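# Place bottles on ledges matching their cap colours

## Task

Set every bottle upright on the wall ledge whose label strip has the same colour as that bottle's cap, with the bottle's entire base resting on the ledge.

## Robot and tools

ROBOT. Two seven-joint arms, left_arm and right_arm, each ending in a two-finger gripper. Both face +x. left_arm sits on the +y side; these names do not match the left and right of the camera pictures.

FRAME. Every position and orientation is in one scene frame, in metres. Its origin lies on the plane z = 0, directly under the midpoint between the two arm bases, which are 0.70 m higher. +z is up, +x is forward. Orientations are quaternions written w first (qw, qx, qy, qz). Reported gripper positions and orientations may be off by a few centimetres, more when the arm reaches far. A gripper's fingers point along its own +z axis and close along its own y axis. end_effector_position is the point between the closed finger pads, just under 1 cm behind the tips. Closing from wide open pushes the tips about 17 mm further along +z, mostly while the pads are still over 70 mm apart.

ROW LAYOUT. Every motion command is a row of 16 plain numbers covering both arms, even if one arm is idle: x, y, z, qw, qx, qy, qz, opening for left_arm, then the same eight for right_arm. x, y, z is an absolute target for that gripper's end_effector_position and the quaternion an absolute target for its orientation, both in the scene frame, so a row is a pair of poses, not offsets. opening runs from -1 (closed) to +1 (fully open, 0.145 m). Going from open to closed needs roughly 0.5 s or more.

execute_actions(actions, cameras). actions is a list of actions; each action is a list of up to 15 rows, each row run for one 1/30 s step, with the last row repeated until 15 steps are filled. An action is rejected for both arms if any target lies more than 0.6 m from that gripper's current position along any of the gripper's own axes; the whole call is rejected if an action is malformed or the first one fails that test against the latest reported state. An empty list just returns state and images. cameras selects images: omitted, null or ["all"] gives all, [] gives none; an unknown name invalidates the call.

move(target, speed, blend, opening_speed, blocking, cameras). target is one 16-number row or a list of up to 15 rows, with no distance limit. Each gripper follows a straight line from its Hand target to its pose, rotating the short way; all paths finish together, last at least 0.5 s and are cut off after 10 s. speed is m/s, 0.002 to 1.1, default 0.25, one value or one per target; rotation is capped at twice it in rad/s. blend, in metres, rounds corners of a list (default 0 stops at each point). opening_speed (0.2 or more, per second on the -1..+1 scale) ramps the fingers. A changed opening in the first row only pauses the paths if that target is within 3 mm of the gripper or its last commanded pose; changed openings in later rows are applied on arrival once everything is still. blocking=false returns after about 0.5 s while the move continues; a new move replaces a running one. Paths ignore obstacles and the other arm; grippers lag, stray and can overshoot speed, especially with an arm nearly straight, and faster moves hit harder. The result ends with a move: line saying how it ended (done, off_target, moving, held, fault) and which limits acted; an unnamed arm is done (within 3 mm and 2 degrees). limits=paced means a pose was clipped, limits=held that steps were withheld. Neither done nor off_target tells you about contact.

wait(seconds 0 to 10, cameras) lets time pass with the last commands held. stop(cameras) brakes a running move. zoom_image(camera cam_high or cam_low, region [x0, y0, x1, y1] pixels, at most 504 by 504) magnifies the latest image of that camera. read_manual(section "licences") only returns licence text. finished_scene(scene), with the current scene's integer number, ends the scene for good; the goal must hold without the robot.

CONTROL. Each step the commanded orientation is limited to 32 degrees from the measured one, and the arm uses damped inverse kinematics, favouring position. One action may fall short; each result's Hand target line shows where the arm is being sent, so send the remainder next time. To keep an orientation, repeat the same quaternion rather than the drifted reported one. An arm meant to stay still should be sent its last reported pose and desired opening every call. Big wrist turns can swing the elbow. Tool commands shows current gripper commands; a 0 is itself a command.

RESULTS. Each result reports per arm end_effector_position, end_effector_quat_wxyz, Hand target, Joint positions (last value is finger opening in metres), Joint velocities ("within noise" means still), Joint torques (offset, noisy, friction-affected; numbers 3 and 4 wrap at ±28 N m) and grip_measured on the -1..+1 scale. Action calls also list some step positions. To hold an object keep commanding an opening clearly below grip_measured; about 10 N per pad on objects up to about 11 cm wide, and quick closes squeeze harder.

CAMERAS. cam_high and cam_low, each 896x504, fixed, with calibration lines (pinhole plus radial distortion) that may be off by a couple of degrees and millimetres.

AVOID. Dropping bottles, releasing them while moving, fast impacts, hard presses into the table or wall, and pushing anything out of the work area. Never let the grippers, housings or wrist cameras meet, or close one gripper on the other's fingers; the clearance check does not guard that. Holding loads, stretching out or pushing against unreachable poses heats motors: MOTOR HOT appears near 85 °C and at 100 °C an OVER-TEMPERATURE FAULT stops the arm for 30 to 60 s or more. Loose objects may occasionally be nudged by outside pushes.

Each tool is called after "Call:" in YAML: its name, and indented under it one key for each argument.

## Session

Call:
execute_actions:
  actions: []

Call:
zoom_image:
  camera: "cam_high"
  region: [420, 190, 700, 420]

Call:
zoom_image:
  camera: "cam_low"
  region: [320, 120, 620, 400]

Scene clock: 0.00 s.
left_arm: end_effector_position=(+0.2239, +0.1828, +0.6144) grip_measured=+1.00 end_effector_quat_wxyz=(-0.319, +0.395, -0.515, +0.691) | right_arm: end_effector_position=(+0.4009, -0.1655, +0.3728) grip_measured=+1.00 end_effector_quat_wxyz=(+0.260, +0.265, +0.837, +0.401)
Joint positions: left_arm=[-1.106 0.942 0.535 2.339 -0.48 -0.199 -0.367 0.145] | right_arm=[0.583 0.619 -0.841 0.925 -1.182 -0.496 -0.047 0.145]
Joint velocities: within noise
Joint torques (N m): no reading
Motor temperatures (°C): left_arm=[20 21 22 20 21 23 21] | right_arm=[20 22 22 19 20 19 21]
Hand target: left_arm +0.2239, +0.1828, +0.6144; -0.319, +0.395, -0.515, +0.691 | right_arm +0.4009, -0.1655, +0.3728; +0.260, +0.265, +0.837, +0.401
Tool commands: left_gripper/opening=+1.0 right_gripper/opening=+1.0

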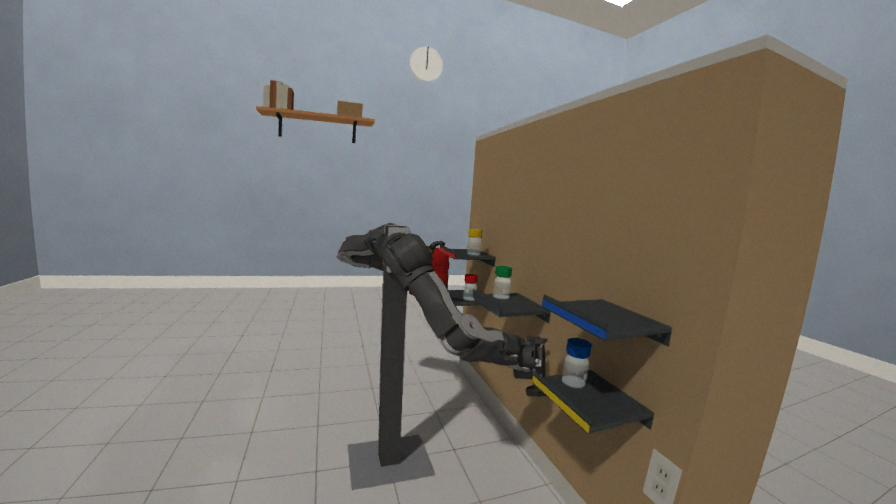

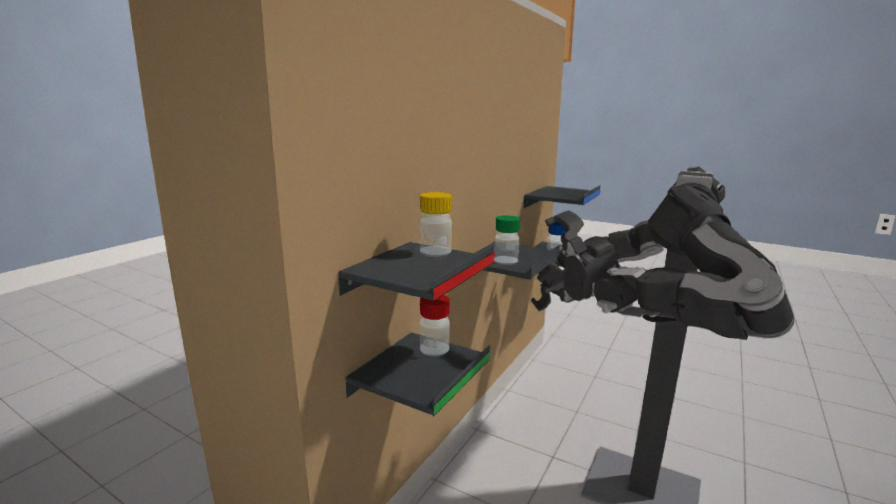

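Scaled by 1.800 from the camera's 896x504 image, which has a finer 1280x720 frame.

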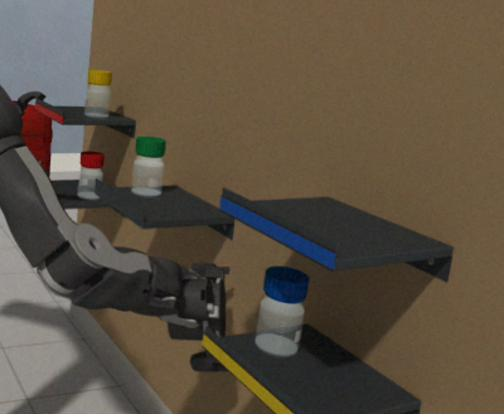

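Scaled by 1.680 from the camera's 896x504 image, which has a finer 1280x720 frame.

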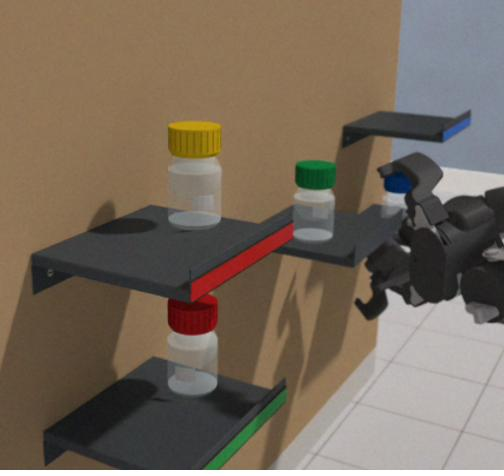

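Call:
move:
  target:
    - [0.23,0.22,0.45,0,0.7071,0,0.7071,0.4,0.30,-0.19,0.36,0,0.7071,0,0.7071,0.4]
    - [0.36,0.2,0.33,0,0.7071,0,0.7071,0.4,0.24,-0.25,0.42,0,0.7071,0,0.7071,0.4]
  speed: 0.3
  blend: [0.02,0]
  cameras: []

Call:
move:
  target:
    - [0.26,0.2,0.42,0.153,0.69,-0.153,0.69,0.4,0.225,-0.347,0.492,0,0.7071,0,0.7071,0.4]
    - [0.255,0.23,0.58,0.153,0.69,-0.153,0.69,0.4,0.24,-0.347,0.492,0,0.7071,0,0.7071,0.4]
    - [0.255,0.25,0.695,0.153,0.69,-0.153,0.69,0.4,0.26,-0.347,0.492,0,0.7071,0,0.7071,0.4]
    - [0.28,0.341,0.695,0,0.7071,0,0.7071,0.4,0.29,-0.347,0.492,0,0.7071,0,0.7071,0.4]
    - [0.385,0.341,0.689,0,0.7071,0,0.7071,0.4,0.384,-0.347,0.490,0,0.7071,0,0.7071,0.4]
  speed: [0.25,0.25,0.25,0.2,0.1]
  blend: [0.02,0.02,0.02,0,0]

Call:
zoom_image:
  camera: "cam_high"
  region: [420, 210, 660, 430]

Call:
zoom_image:
  camera: "cam_low"
  region: [330, 140, 630, 400]

Scene clock: 68.40 s.
left_arm: end_effector_position=(+0.3624, +0.2011, +0.3333) grip_measured=+0.40 end_effector_quat_wxyz=(-0.002, +0.705, +0.002, +0.709) | right_arm: end_effector_position=(+0.2398, -0.2513, +0.4190) grip_measured=+0.40 end_effector_quat_wxyz=(+0.003, +0.709, -0.001, +0.706)
Joint positions: left_arm=[0.214 0.166 -0.167 0.583 0.278 -0.786 0.064 0.105] | right_arm=[-0.58 0.525 -0.052 1.604 0.481 -0.571 -0.081 0.105]
Joint velocities: within noise
Joint torques (N m): left_arm=[4.73 0.96 0.21 3.02 0.1 -0.68 0.23] | right_arm=[0.41 3.39 1.47 3.81 0.12 -0.57 0.15]
Motor temperatures (°C): left_arm=[20 21 23 22 21 23 21] | right_arm=[23 23 22 20 20 19 21]
Hand target: left_arm +0.3599, +0.1999, +0.3301; +0.000, +0.708, +0.000, +0.706 | right_arm +0.2401, -0.2500, +0.4201; +0.000, +0.707, +0.000, +0.707
Off the commanded pose: left_arm 0.004 m, 0 deg | right_arm 0.002 m, 0 deg.
joint sent to its limit (left arm) — joint 6 (wrist pitch), lower limit. The joint targets still meet the commanded pose.
move: off_target (left_arm)
No camera images: "cameras" was empty.

Scene clock: 72.97 s.
left_arm: end_effector_position=(+0.3856, +0.3393, +0.6920) grip_measured=+0.40 end_effector_quat_wxyz=(+0.001, +0.705, -0.003, +0.709) | right_arm: end_effector_position=(+0.3847, -0.3487, +0.4936) grip_measured=+0.40 end_effector_quat_wxyz=(+0.002, +0.703, -0.003, +0.711)
Joint positions: left_arm=[-1.065 1.618 1.018 1.684 1.584 -0.055 -0.147 0.105] | right_arm=[0.111 0.853 -0.22 1.21 0.909 -0.298 0.131 0.105]
Joint velocities: within noise
Joint torques (N m): left_arm=[4.44 2.99 2.92 -0.01 0.12 -0.72 0] | right_arm=[3.52 6.5 2.17 2.4 0.14 -0.31 0.18]
Motor temperatures (°C): left_arm=[20 22 23 22 21 23 21] | right_arm=[22 23 22 20 20 19 21]
Hand target: left_arm +0.3850, +0.3410, +0.6889; +0.000, +0.707, +0.000, +0.707 | right_arm +0.3840, -0.3470, +0.4900; +0.000, +0.707, +0.000, +0.707
Off the commanded pose: left_arm 0.004 m, 1 deg | right_arm 0.004 m, 1 deg.
move: off_target (left_arm, right_arm)

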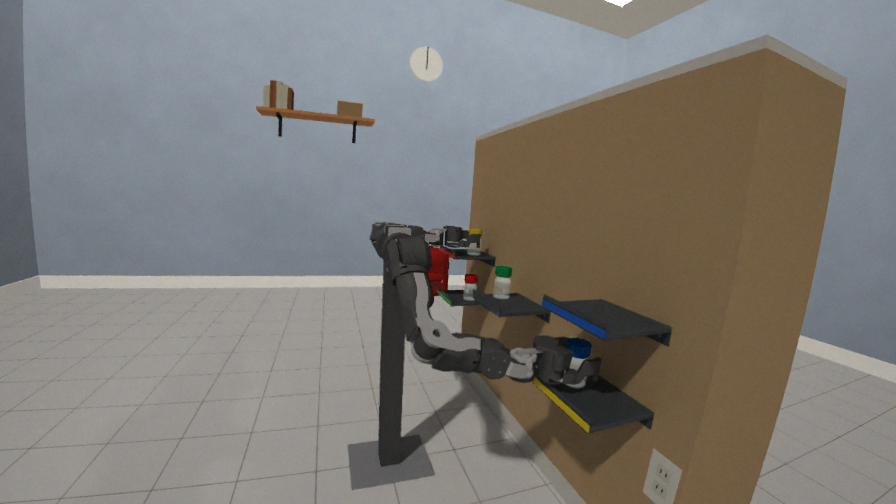

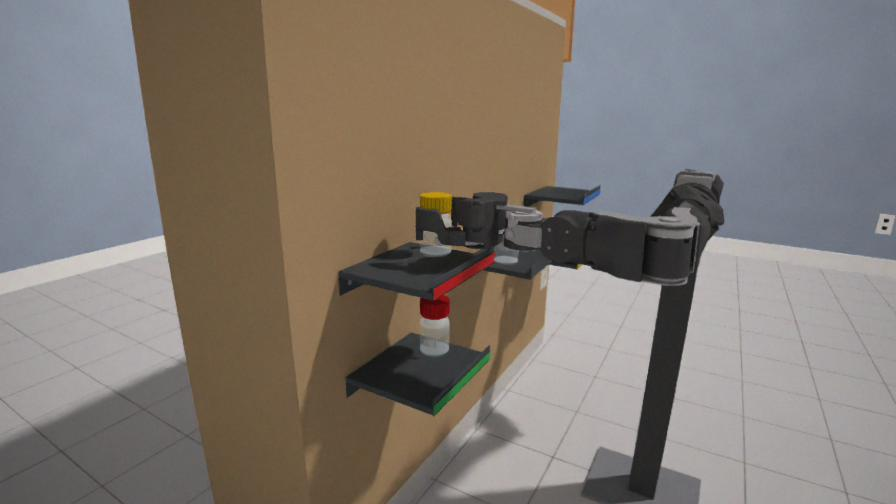

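Scaled by 2.100 from the camera's 896x504 image, which has a finer 1280x720 frame.

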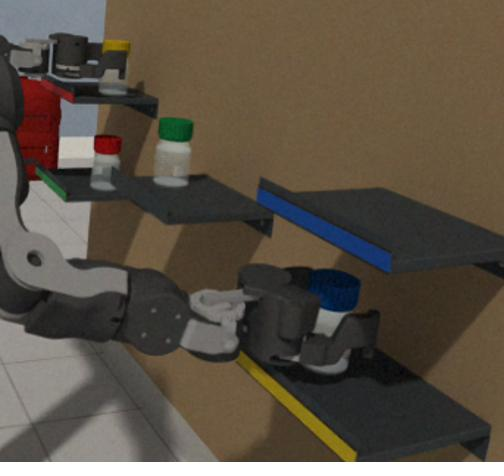

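Scaled by 1.680 from the camera's 896x504 image, which has a finer 1280x720 frame.

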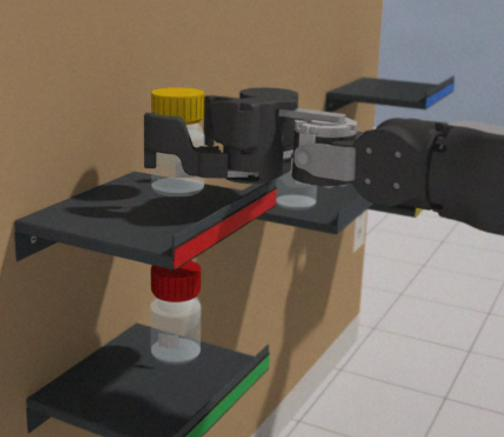

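Call:
move:
  target:
    - [0.385,0.341,0.690,0,0.7071,0,0.7071,-0.7,0.384,-0.347,0.493,0,0.7071,0,0.7071,-0.7]
    - [0.385,0.341,0.735,0,0.7071,0,0.7071,-0.7,0.384,-0.347,0.530,0,0.7071,0,0.7071,-0.7]
  speed: 0.1
  opening_speed: 1.2

Call:
zoom_image:
  camera: "cam_high"
  region: [420, 210, 660, 430]

Call:
zoom_image:
  camera: "cam_low"
  region: [330, 140, 630, 400]

Scene clock: 85.53 s.
left_arm: end_effector_position=(+0.3850, +0.3409, +0.7329) grip_measured=-0.24 end_effector_quat_wxyz=(-0.004, +0.709, -0.005, +0.705) | right_arm: end_effector_position=(+0.3838, -0.3455, +0.5277) grip_measured=-0.36 end_effector_quat_wxyz=(-0.002, +0.710, +0.003, +0.704)
Joint positions: left_arm=[-1.404 1.622 1.571 1.669 1.584 0.173 -0.147 0.058] | right_arm=[0.068 0.95 -0.169 1.37 0.968 -0.177 0.074 0.049]
Joint velocities: within noise
Joint torques (N m): left_arm=[5.31 1.52 4.29 0.06 0.12 -0.83 0.05] | right_arm=[4.07 6.76 4.82 2.8 0.25 -0.56 -0.13]
Motor temperatures (°C): left_arm=[21 22 24 21 21 24 21] | right_arm=[22 23 22 20 20 19 21]
Hand target: left_arm +0.3850, +0.3411, +0.7350; -0.003, +0.706, -0.004, +0.708 | right_arm +0.3840, -0.3471, +0.5300; +0.000, +0.707, +0.000, +0.707
Off the commanded pose: left_arm 0.002 m, 1 deg | right_arm 0.003 m, 1 deg.
joint sent to its limit (left arm) — joint 3 (upper arm roll), upper limit; joint 5 (forearm roll), upper limit. The joint targets still meet the commanded pose.
move: done

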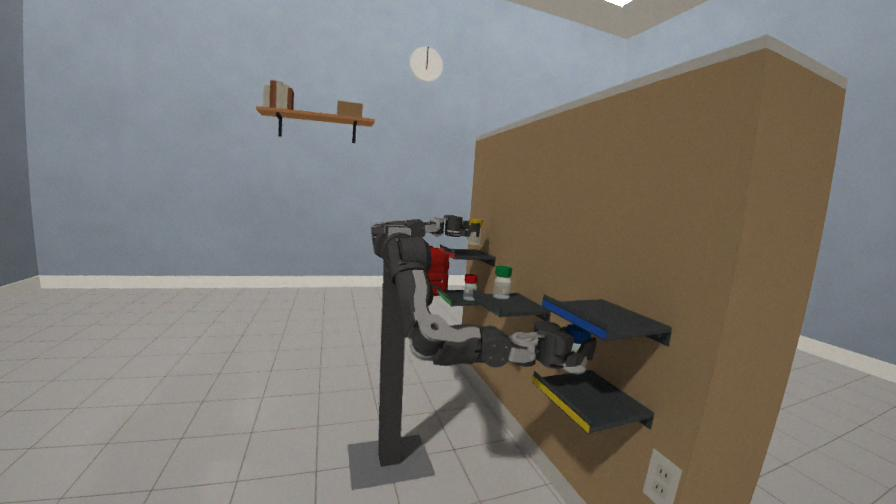

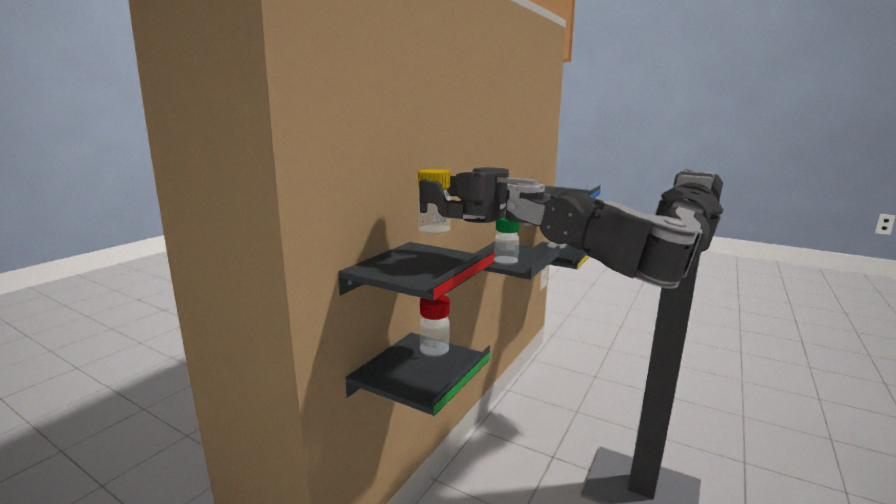

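Scaled by 2.100 from the camera's 896x504 image, which has a finer 1280x720 frame.

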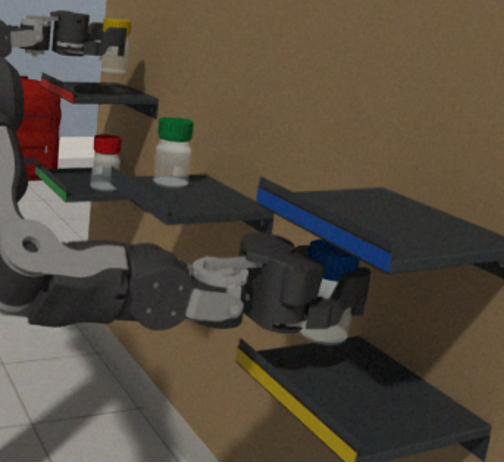

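Scaled by 1.680 from the camera's 896x504 image, which has a finer 1280x720 frame.

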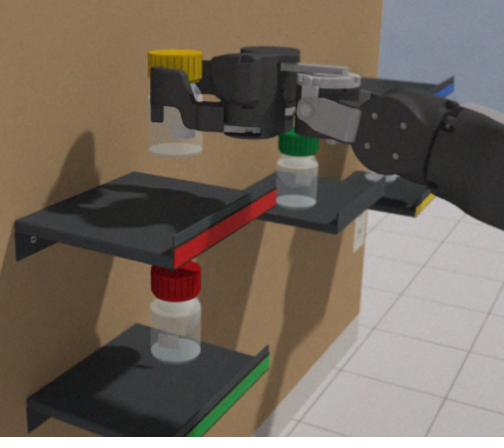

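Call:
move:
  target:
    - [0.24,0.335,0.735,0,0.7071,0,0.7071,-0.7,0.225,-0.345,0.53,0,0.7071,0,0.7071,-0.7]
    - [0.235,0.25,0.6,0,0.7071,0,0.7071,-0.7,0.235,-0.25,0.46,0,0.7071,0,0.7071,-0.7]
    - [0.26,0.22,0.44,0,0.7071,0,0.7071,-0.7,0.26,-0.21,0.40,0,0.7071,0,0.7071,-0.7]
    - [0.36,0.2,0.37,0,0.7071,0,0.7071,-0.7,0.36,-0.2,0.36,0,0.7071,0,0.7071,-0.7]
  speed: 0.22
  blend: [0.02,0.03,0.03,0]
  cameras: []

Call:
move:
  target:
    - [0.26,0.2,0.43,0.153,0.69,-0.153,0.69,-0.7,0.26,-0.2,0.43,-0.153,0.69,0.153,0.69,-0.7]
    - [0.26,0.22,0.53,0.153,0.69,-0.153,0.69,-0.7,0.25,-0.23,0.60,-0.153,0.69,0.153,0.69,-0.7]
    - [0.275,0.18,0.645,0.153,0.69,-0.153,0.69,-0.7,0.24,-0.25,0.73,-0.153,0.69,0.153,0.69,-0.7]
    - [0.29,-0.033,0.645,0.153,0.69,-0.153,0.69,-0.7,0.245,-0.39,0.728,0,0.7071,0,0.7071,-0.7]
  speed: 0.22
  blend: [0.02,0.03,0.03,0]

Scene clock: 116.90 s.
left_arm: end_effector_position=(+0.3603, +0.2004, +0.3694) grip_measured=-0.24 end_effector_quat_wxyz=(-0.001, +0.710, +0.002, +0.705) | right_arm: end_effector_position=(+0.3592, -0.2014, +0.3575) grip_measured=-0.36 end_effector_quat_wxyz=(+0.002, +0.712, -0.003, +0.703)
Joint positions: left_arm=[0.083 0.317 -0.355 0.99 0.395 -0.569 -0.129 0.058] | right_arm=[0.085 0.215 -0.176 0.9 0.278 -0.592 -0.008 0.049]
Joint velocities: within noise
Joint torques (N m): left_arm=[5.13 2.23 0.47 3.89 0.05 -0.99 0.24] | right_arm=[4.02 1.83 0.18 3.75 0.06 -0.79 0.16]
Motor temperatures (°C): left_arm=[22 21 26 21 21 25 21] | right_arm=[22 24 23 20 20 20 21]
Hand target: left_arm +0.3600, +0.2001, +0.3700; +0.000, +0.707, +0.000, +0.707 | right_arm +0.3599, -0.2000, +0.3599; +0.000, +0.707, +0.000, +0.707
Off the commanded pose: left_arm 0.001 m, 1 deg | right_arm 0.003 m, 1 deg.
move: done
No camera images: "cameras" was empty.

Scene clock: 120.70 s.
left_arm: end_effector_position=(+0.2624, +0.0208, +0.6529) grip_measured=-0.24 end_effector_quat_wxyz=(+0.323, +0.670, -0.342, +0.574) | right_arm: end_effector_position=(+0.2446, -0.3902, +0.7264) grip_measured=-0.36 end_effector_quat_wxyz=(-0.001, +0.710, -0.001, +0.704)
Joint positions: left_arm=[-1.407 2.011 1.249 2.319 1.569 -0.053 -0.193 0.057] | right_arm=[-1.039 0.979 1.5 1.907 1.406 0.455 0.283 0.049]
Joint velocities: within noise
Joint torques (N m): left_arm=[4.95 0.65 3.33 0.72 0.03 -0.81 0.22] | right_arm=[0.86 4.39 3.9 1.02 0.28 -0.58 -0.08]
Motor temperatures (°C): left_arm=[22 21 26 21 21 25 21] | right_arm=[22 24 23 20 20 20 21]
Hand target: left_arm +0.2619, +0.0202, +0.6543; +0.326, +0.667, -0.342, +0.576 | right_arm +0.2450, -0.3899, +0.7280; +0.000, +0.707, +0.000, +0.707
Off the commanded pose: left_arm 0.061 m, 32 deg; orientation clipped | right_arm 0.002 m, 0 deg.
joint read past its limit (left arm) — joint 2 (shoulder roll), upper limit.
joint sent to its limit (left arm) — joint 1 (shoulder pitch), lower limit; joint 2 (shoulder roll), upper limit. The joint targets are off in position and orientation.
move: off_target (left_arm); limits=paced

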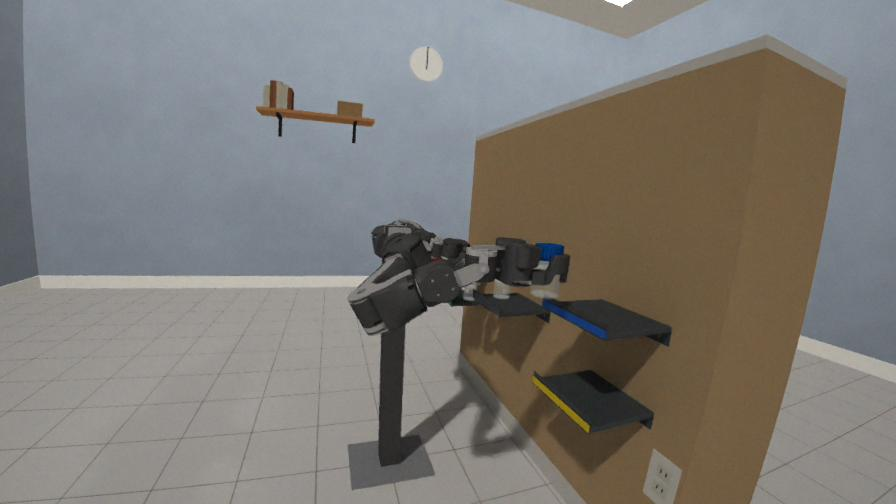

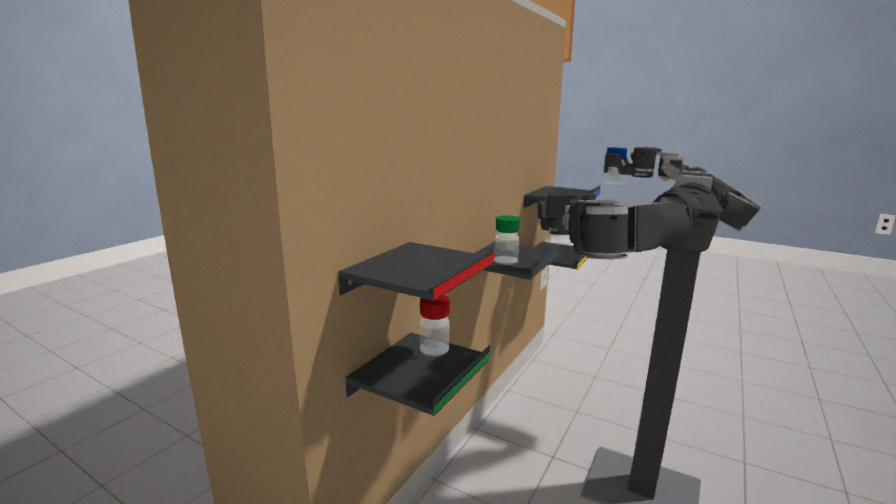

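Call:
move:
  target:
    - [0.245,0.12,0.655,0.216,0.673,-0.216,0.673,-0.7,0.30,-0.40,0.728,0,0.7071,0,0.7071,-0.7]
    - [0.225,0.25,0.6,0,0.7071,0,0.7071,-0.7,0.34,-0.40,0.728,0,0.7071,0,0.7071,-0.7]
    - [0.24,0.25,0.43,0,0.7071,0,0.7071,-0.7,0.382,-0.40,0.728,0,0.7071,0,0.7071,-0.7]
    - [0.37,0.2,0.35,0,0.7071,0,0.7071,-0.7,0.382,-0.40,0.722,0,0.7071,0,0.7071,-0.7]
  speed: [0.15,0.2,0.2,0.2]
  blend: [0.02,0.02,0.02,0]

Call:
move:
  target:
    - [0.37,0.2,0.35,0,0.7071,0,0.7071,-0.7,0.382,-0.40,0.705,0,0.7071,0,0.7071,-0.7]
    - [0.37,0.2,0.35,0,0.7071,0,0.7071,-0.7,0.382,-0.40,0.686,0,0.7071,0,0.7071,-0.7]
  speed: [0.06,0.03]

Call:
zoom_image:
  camera: "cam_high"
  region: [420, 210, 660, 430]

Scene clock: 158.63 s.
left_arm: end_effector_position=(+0.3702, +0.1995, +0.3489) grip_measured=-0.24 end_effector_quat_wxyz=(-0.001, +0.710, +0.001, +0.704) | right_arm: end_effector_position=(+0.3825, -0.3991, +0.7168) grip_measured=-0.36 end_effector_quat_wxyz=(+0.000, +0.714, +0.003, +0.700)
Joint positions: left_arm=[0.217 0.309 -0.519 0.747 0.506 -0.707 -0.132 0.057] | right_arm=[-1.266 1.599 1.367 1.421 1.557 0.12 0.128 0.049]
Joint velocities: within noise
Joint torques (N m): left_arm=[5.92 2.2 0.68 3.55 0.1 -0.99 0.23] | right_arm=[3.84 2.31 6.75 0.62 0.3 -0.76 -0.13]
Motor temperatures (°C): left_arm=[22 21 25 21 21 25 21] | right_arm=[21 24 24 19 20 20 21]
Hand target: left_arm +0.3700, +0.1999, +0.3500; +0.000, +0.707, +0.000, +0.707 | right_arm +0.3820, -0.4000, +0.7220; +0.001, +0.707, +0.001, +0.707
Off the commanded pose: left_arm 0.001 m, 1 deg | right_arm 0.005 m, 1 deg.
joint sent to its limit (right arm) — joint 5 (forearm roll), upper limit. The joint targets still meet the commanded pose.
move: off_target (right_arm)

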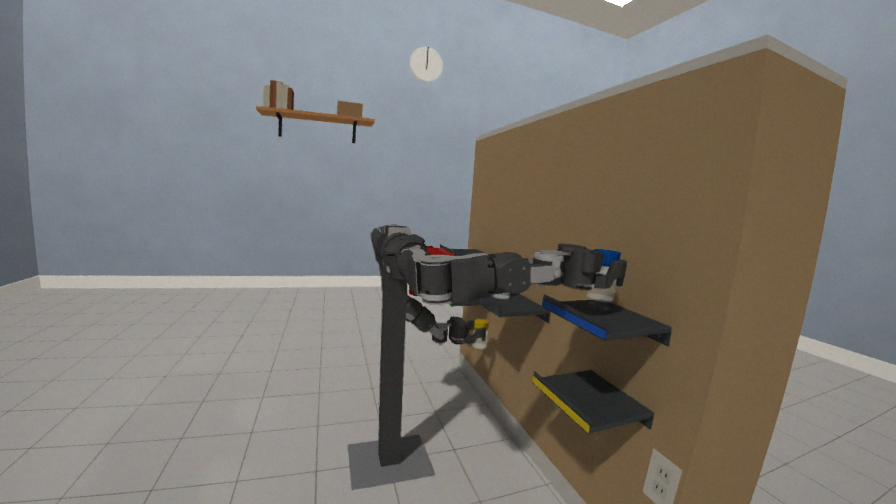

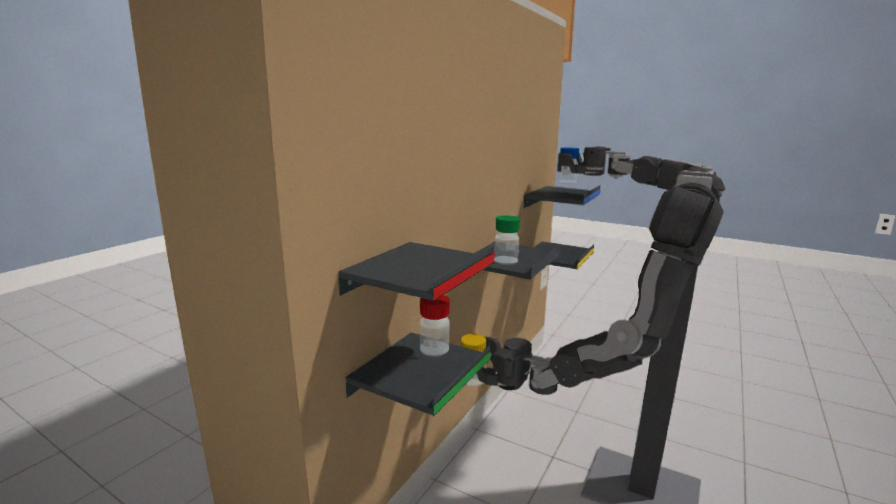

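Scene clock: 159.87 s.
left_arm: end_effector_position=(+0.3702, +0.1995, +0.3489) grip_measured=-0.24 end_effector_quat_wxyz=(-0.001, +0.710, +0.001, +0.704) | right_arm: end_effector_position=(+0.3819, -0.3993, +0.6866) grip_measured=-0.36 end_effector_quat_wxyz=(+0.007, +0.711, +0.009, +0.703)
Joint positions: left_arm=[0.217 0.309 -0.519 0.747 0.506 -0.707 -0.132 0.057] | right_arm=[-1.311 1.592 1.266 1.429 1.558 -0.036 0.125 0.049]
Joint velocities: within noise
Joint torques (N m): left_arm=[5.92 2.2 0.65 3.52 0.1 -0.99 0.23] | right_arm=[3.39 2.25 3.79 0.36 0.26 -0.77 -0.16]
Motor temperatures (°C): left_arm=[22 21 25 21 21 25 21] | right_arm=[21 23 24 19 20 21 21]
Hand target: left_arm +0.3700, +0.1999, +0.3500; +0.000, +0.707, +0.000, +0.707 | right_arm +0.3818, -0.4001, +0.6860; +0.009, +0.709, +0.008, +0.705
Off the commanded pose: left_arm 0.001 m, 1 deg | right_arm 0.001 m, 1 deg.
joint sent to its limit (right arm) — joint 1 (shoulder pitch), lower limit; joint 5 (forearm roll), upper limit. The joint targets still meet the commanded pose.
move: done

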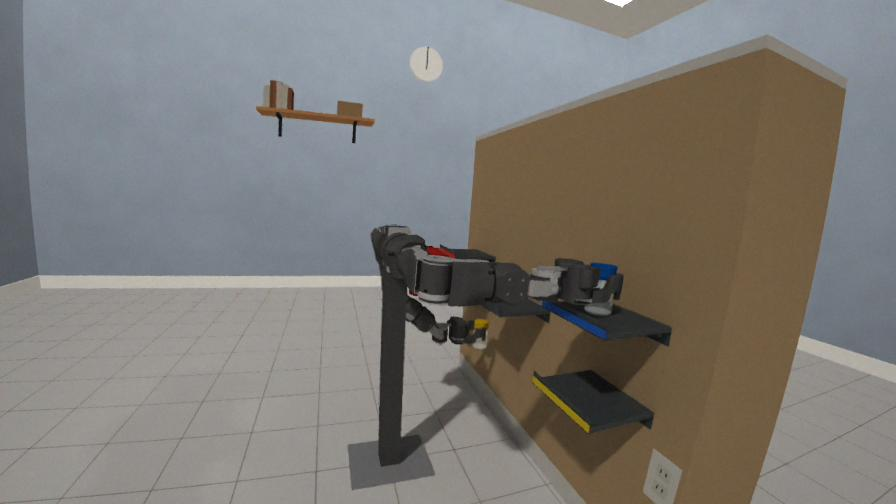

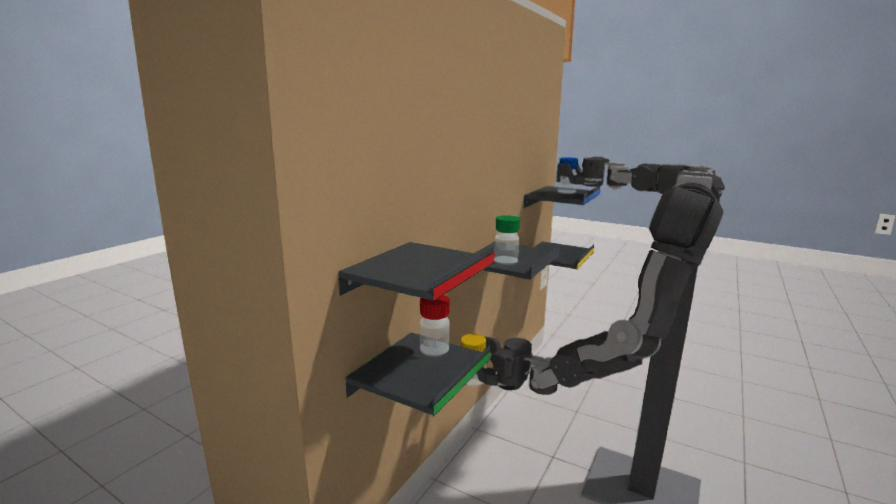

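Scaled by 2.100 from the camera's 896x504 image, which has a finer 1280x720 frame.

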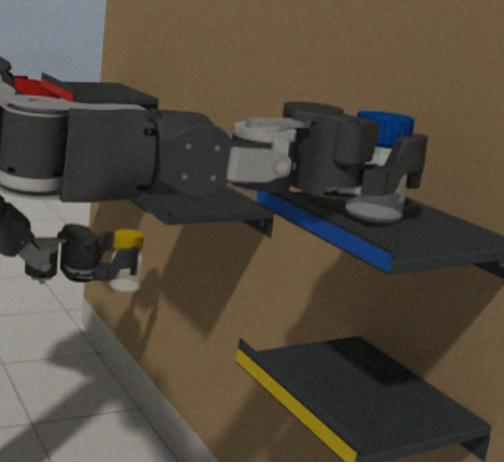

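Call:
move:
  target: [0.36,0.2,0.36,0.0,0.7071,0,0.7071,-0.7,0.382,-0.40,0.676,0,0.7071,0,0.7071,-0.7]
  speed: 0.02

Call:
zoom_image:
  camera: "cam_high"
  region: [500, 210, 660, 370]

Scene clock: 171.20 s.
left_arm: end_effector_position=(+0.3595, +0.1991, +0.3575) grip_measured=-0.24 end_effector_quat_wxyz=(+0.001, +0.711, -0.002, +0.704) | right_arm: end_effector_position=(+0.3819, -0.3992, +0.6851) grip_measured=-0.36 end_effector_quat_wxyz=(+0.010, +0.698, +0.011, +0.716)
Joint positions: left_arm=[0.142 0.358 -0.519 0.895 0.495 -0.657 -0.177 0.057] | right_arm=[-1.308 1.593 1.229 1.429 1.561 -0.105 0.12 0.049]
Joint velocities: within noise
Joint torques (N m): left_arm=[5.21 2.49 1.2 5.33 -0.02 -0.82 -0.05] | right_arm=[2.84 2.47 1.94 0.39 0.16 -0.01 -0.22]
Motor temperatures (°C): left_arm=[22 21 25 21 21 25 21] | right_arm=[21 23 23 19 20 21 21]
Hand target: left_arm +0.3600, +0.2000, +0.3600; +0.000, +0.707, +0.000, +0.707 | right_arm +0.3817, -0.4000, +0.6761; +0.012, +0.710, +0.009, +0.704
Off the commanded pose: left_arm 0.003 m, 1 deg | right_arm 0.009 m, 2 deg.
joint read past its limit (right arm) — joint 5 (forearm roll), upper limit.
joint sent to its limit (right arm) — joint 1 (shoulder pitch), lower limit; joint 5 (forearm roll), upper limit. The joint targets still meet the commanded pose.
move: off_target (right_arm)

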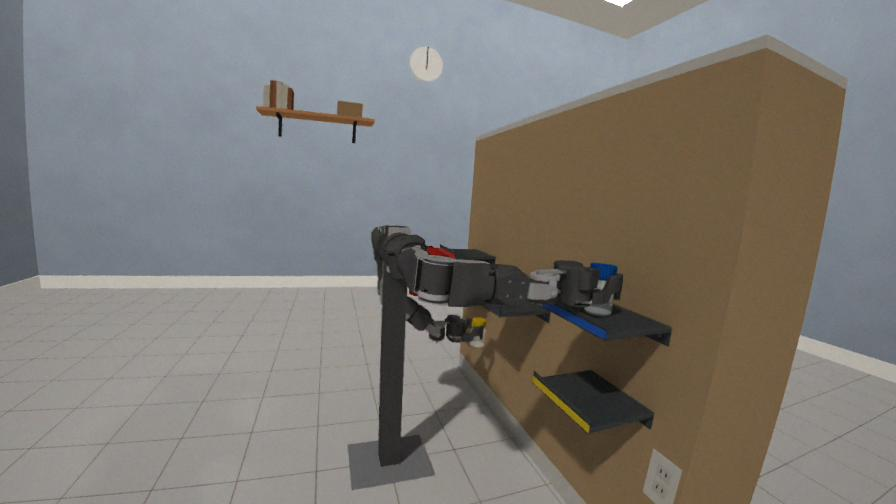

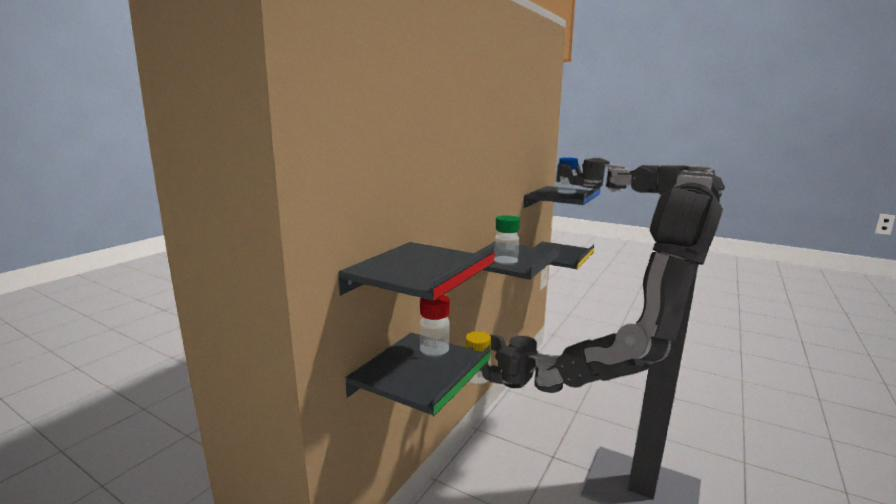

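Scaled by 3.150 from the camera's 896x504 image, which has a finer 1280x720 frame.

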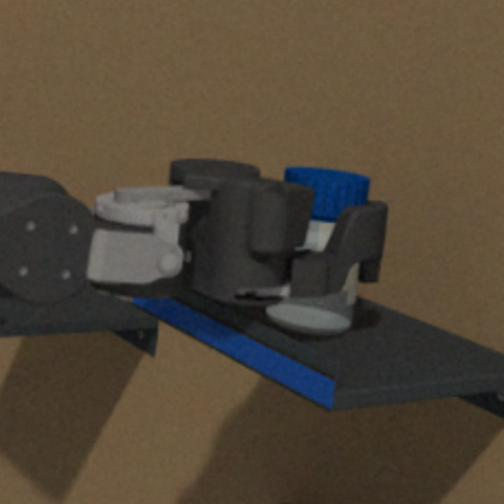

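Call:
move:
  target:
    - [0.36,0.2,0.36,0,0.7071,0,0.7071,-0.7,0.382,-0.40,0.684,0,0.7071,0,0.7071,-0.7]
    - [0.36,0.2,0.36,0,0.7071,0,0.7071,-0.7,0.382,-0.40,0.684,0,0.7071,0,0.7071,0.3]
    - [0.36,0.2,0.36,0,0.7071,0,0.7071,-0.7,0.382,-0.40,0.69,0,0.7071,0,0.7071,0.3]
    - [0.36,0.2,0.36,0,0.7071,0,0.7071,-0.7,0.245,-0.39,0.71,0,0.7071,0,0.7071,0.3]
  speed: [0.05,0.05,0.05,0.15]
  opening_speed: 1

Call:
zoom_image:
  camera: "cam_high"
  region: [500, 210, 660, 370]

Scene clock: 185.27 s.
left_arm: end_effector_position=(+0.3595, +0.1991, +0.3575) grip_measured=-0.24 end_effector_quat_wxyz=(+0.001, +0.711, -0.001, +0.704) | right_arm: end_effector_position=(+0.2453, -0.3906, +0.7094) grip_measured=+0.30 end_effector_quat_wxyz=(+0.002, +0.707, -0.001, +0.707)
Joint positions: left_arm=[0.142 0.358 -0.519 0.895 0.495 -0.657 -0.178 0.057] | right_arm=[-1.297 0.961 1.522 1.917 1.482 0.217 0.265 0.098]
Joint velocities: within noise
Joint torques (N m): left_arm=[5.24 2.49 1.18 5.34 -0.02 -0.82 -0.05] | right_arm=[-0.2 2.07 5.15 0.65 0.36 -0.3 0.18]
Motor temperatures (°C): left_arm=[22 21 24 22 21 25 21] | right_arm=[21 23 23 19 20 20 21]
Hand target: left_arm +0.3600, +0.2001, +0.3600; +0.000, +0.707, +0.000, +0.707 | right_arm +0.2450, -0.3900, +0.7100; +0.000, +0.707, +0.000, +0.707
Off the commanded pose: left_arm 0.003 m, 1 deg | right_arm 0.001 m, 0 deg.
move: done

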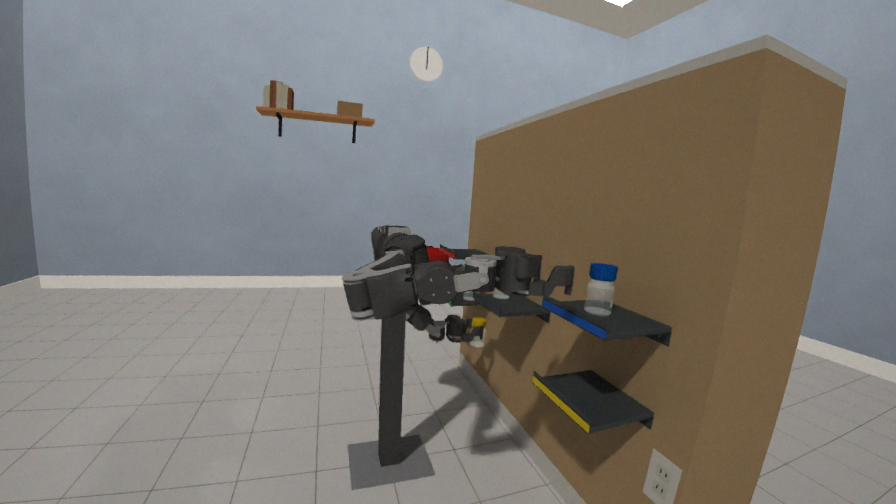

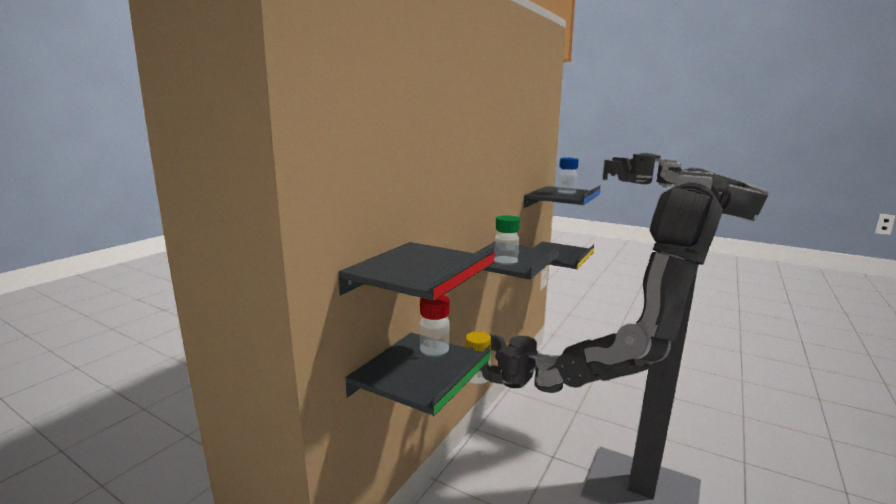

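Scaled by 3.150 from the camera's 896x504 image, which has a finer 1280x720 frame.

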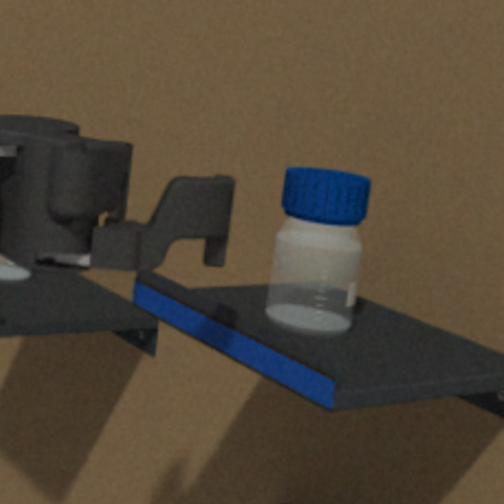

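Call:
move:
  target:
    - [0.26,0.2,0.43,0.153,0.69,-0.153,0.69,-0.7,0.235,-0.30,0.62,0,0.7071,0,0.7071,0.3]
    - [0.26,0.22,0.55,0.153,0.69,-0.153,0.69,-0.7,0.24,-0.25,0.45,0,0.7071,0,0.7071,0.3]
    - [0.29,0.19,0.69,0.153,0.69,-0.153,0.69,-0.7,0.36,-0.22,0.34,0,0.7071,0,0.7071,0.3]
  speed: 0.2
  blend: [0.02,0.03,0]
  cameras: []

Scene clock: 204.10 s.
left_arm: end_effector_position=(+0.2897, +0.1888, +0.6891) grip_measured=-0.24 end_effector_quat_wxyz=(+0.154, +0.692, -0.157, +0.688) | right_arm: end_effector_position=(+0.3606, -0.2198, +0.3402) grip_measured=+0.30 end_effector_quat_wxyz=(+0.001, +0.707, -0.001, +0.707)
Joint positions: left_arm=[-1.082 1.345 1.101 2.305 1.497 0.083 -0.088 0.057] | right_arm=[0.192 0.277 -0.328 0.661 0.451 -0.757 0.033 0.098]
Joint velocities: within noise
Joint torques (N m): left_arm=[2.99 2.28 2.45 0.76 0.13 -0.82 -0.06] | right_arm=[3.84 2.49 0.79 2.86 0.2 -0.57 0.16]
Motor temperatures (°C): left_arm=[22 21 24 23 21 26 21] | right_arm=[21 23 24 19 20 20 21]
Hand target: left_arm +0.2900, +0.1900, +0.6900; +0.153, +0.690, -0.153, +0.690 | right_arm +0.3600, -0.2199, +0.3400; +0.000, +0.707, +0.000, +0.707
Off the commanded pose: left_arm 0.002 m, 1 deg | right_arm 0.001 m, 0 deg.
move: done
No camera images: "cameras" was empty.

Call:
move:
  target: [0.345,0.11,0.72,0.153,0.69,-0.153,0.69,-0.7,0.36,-0.22,0.34,0,0.7071,0,0.7071,0.3]
  speed: 0.2
  cameras: []

Scene clock: 219.03 s.
left_arm: end_effector_position=(+0.3448, +0.1099, +0.7206) grip_measured=-0.24 end_effector_quat_wxyz=(+0.142, +0.668, -0.167, +0.711) | right_arm: end_effector_position=(+0.3606, -0.2198, +0.3402) grip_measured=+0.30 end_effector_quat_wxyz=(+0.001, +0.707, -0.001, +0.707)
Joint positions: left_arm=[-1.407 1.934 1.475 2.191 1.584 -0.007 -0.54 0.057] | right_arm=[0.192 0.277 -0.328 0.661 0.451 -0.757 0.033 0.098]
Joint velocities: within noise
Joint torques (N m): left_arm=[5.37 1.12 2.84 -0.06 -0.07 -0.71 -0.07] | right_arm=[3.76 2.6 0.81 2.77 0.2 -0.56 0.17]
Motor temperatures (°C): left_arm=[22 21 24 22 21 26 21] | right_arm=[22 23 23 19 20 20 21]
Hand target: left_arm +0.3450, +0.1101, +0.7198; +0.143, +0.669, -0.164, +0.711 | right_arm +0.3600, -0.2199, +0.3400; +0.000, +0.707, +0.000, +0.707
Off the commanded pose: left_arm 0.001 m, 4 deg | right_arm 0.001 m, 0 deg.
joint sent to its limit (left arm) — joint 1 (shoulder pitch), lower limit; joint 5 (forearm roll), upper limit. The joint targets are off in orientation, not in position.
move: off_target (left_arm)
No camera images: "cameras" was empty.

Call:
move:
  target:
    - [0.29,0.19,0.69,0.153,0.69,-0.153,0.69,-0.7,0.36,-0.22,0.34,0,0.7071,0,0.7071,0.3]
    - [0.24,0.24,0.55,0.076,0.703,-0.076,0.703,-0.7,0.36,-0.22,0.34,0,0.7071,0,0.7071,0.3]
    - [0.26,0.22,0.43,0,0.7071,0,0.7071,-0.7,0.36,-0.22,0.34,0,0.7071,0,0.7071,0.3]
    - [0.37,0.22,0.34,0,0.7071,0,0.7071,-0.7,0.36,-0.22,0.34,0,0.7071,0,0.7071,0.3]
  speed: 0.22
  blend: [0.02,0.03,0.03,0]
  cameras: []

Call:
move:
  target:
    - [0.345,0.225,0.5,0,0.7071,0,0.7071,-0.7,0.36,-0.22,0.34,0,0.7071,0,0.7071,0.3]
  speed: 0.2

Scene clock: 241.77 s.
left_arm: end_effector_position=(+0.3709, +0.2209, +0.3398) grip_measured=-0.24 end_effector_quat_wxyz=(-0.001, +0.710, +0.001, +0.705) | right_arm: end_effector_position=(+0.3606, -0.2198, +0.3402) grip_measured=+0.30 end_effector_quat_wxyz=(+0.001, +0.707, -0.001, +0.707)
Joint positions: left_arm=[0.263 0.298 -0.455 0.59 0.547 -0.777 0.01 0.057] | right_arm=[0.192 0.277 -0.328 0.661 0.451 -0.757 0.033 0.098]
Joint velocities: within noise
Joint torques (N m): left_arm=[5.63 1.73 0.87 3.11 0.09 -0.98 0.23] | right_arm=[3.81 2.68 0.85 2.77 0.2 -0.56 0.15]
Motor temperatures (°C): left_arm=[22 21 24 21 21 26 21] | right_arm=[22 23 22 20 20 21 21]
Hand target: left_arm +0.3699, +0.2200, +0.3399; +0.000, +0.707, +0.000, +0.707 | right_arm +0.3600, -0.2199, +0.3399; +0.000, +0.707, +0.000, +0.707
Off the commanded pose: left_arm 0.001 m, 0 deg | right_arm 0.001 m, 0 deg.
joint sent to its limit (left arm) — joint 6 (wrist pitch), lower limit. The joint targets still meet the commanded pose.
move: done
No camera images: "cameras" was empty.

Scene clock: 243.03 s.
left_arm: end_effector_position=(+0.3448, +0.2242, +0.4993) grip_measured=-0.24 end_effector_quat_wxyz=(+0.001, +0.709, -0.004, +0.705) | right_arm: end_effector_position=(+0.3606, -0.2198, +0.3402) grip_measured=+0.30 end_effector_quat_wxyz=(+0.001, +0.707, -0.001, +0.707)
Joint positions: left_arm=[-0.125 0.697 -0.266 1.766 0.626 -0.128 -0.325 0.057] | right_arm=[0.192 0.277 -0.328 0.661 0.451 -0.757 0.033 0.098]
Joint velocities: within noise
Joint torques (N m): left_arm=[4.23 2.94 2.13 4.34 -0.07 -0.79 -0.02] | right_arm=[3.86 2.57 0.79 2.76 0.2 -0.57 0.15]
Motor temperatures (°C): left_arm=[22 21 24 22 21 26 21] | right_arm=[22 23 22 20 20 21 21]
Hand target: left_arm +0.3450, +0.2250, +0.4999; +0.000, +0.707, +0.000, +0.707 | right_arm +0.3600, -0.2199, +0.3399; +0.000, +0.707, +0.000, +0.707
Off the commanded pose: left_arm 0.001 m, 1 deg | right_arm 0.001 m, 0 deg.
move: done

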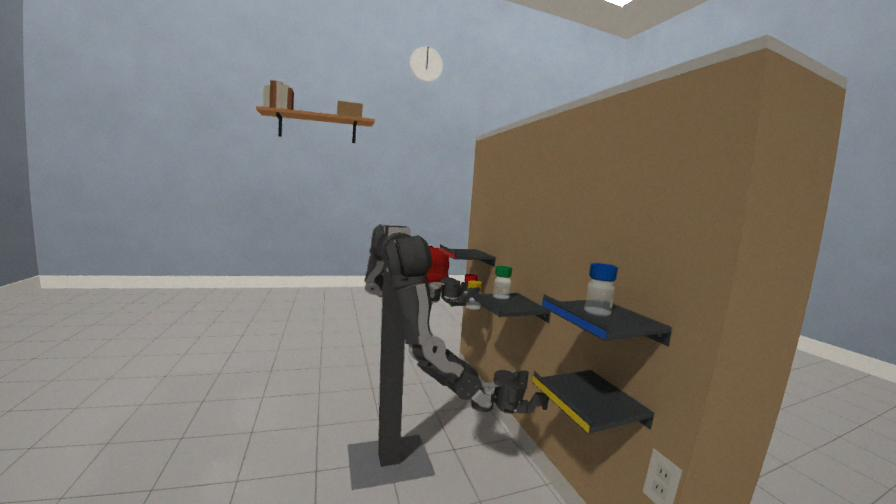

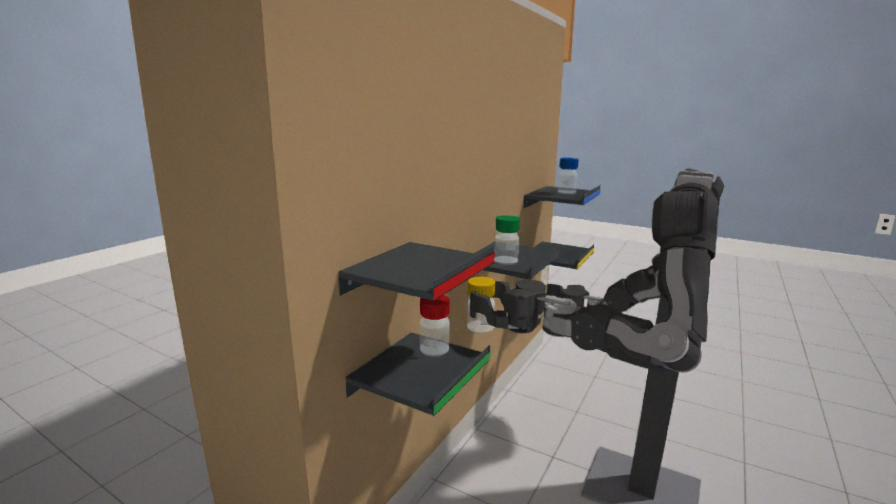

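Call:
move:
  target:
    - [0.345,0.222,0.61,0,0.7071,0,0.7071,-0.7,0.36,-0.22,0.34,0,0.7071,0,0.7071,0.3]
    - [0.345,0.20,0.71,0.076,0.703,-0.076,0.703,-0.7,0.36,-0.22,0.34,0,0.7071,0,0.7071,0.3]
  speed: 0.2
  blend: [0.03,0]
  cameras: []

Scene clock: 252.03 s.
left_arm: end_effector_position=(+0.3448, +0.2004, +0.7097) grip_measured=-0.24 end_effector_quat_wxyz=(+0.074, +0.704, -0.077, +0.702) | right_arm: end_effector_position=(+0.3606, -0.2198, +0.3402) grip_measured=+0.30 end_effector_quat_wxyz=(+0.001, +0.707, -0.001, +0.707)
Joint positions: left_arm=[0.366 0.965 0.013 2.175 1.278 0.655 -0.403 0.057] | right_arm=[0.192 0.277 -0.328 0.661 0.451 -0.757 0.033 0.098]
Joint velocities: within noise
Joint torques (N m): left_arm=[5.37 3.68 2.1 1.39 -0.07 -0.77 0.18] | right_arm=[3.78 2.6 0.79 2.71 0.17 -0.54 0.18]
Motor temperatures (°C): left_arm=[22 21 24 22 21 26 21] | right_arm=[22 23 22 20 20 21 21]
Hand target: left_arm +0.3450, +0.2000, +0.7100; +0.076, +0.703, -0.076, +0.703 | right_arm +0.3600, -0.2199, +0.3399; +0.000, +0.707, +0.000, +0.707
Off the commanded pose: left_arm 0.001 m, 0 deg | right_arm 0.001 m, 0 deg.
move: done
No camera images: "cameras" was empty.


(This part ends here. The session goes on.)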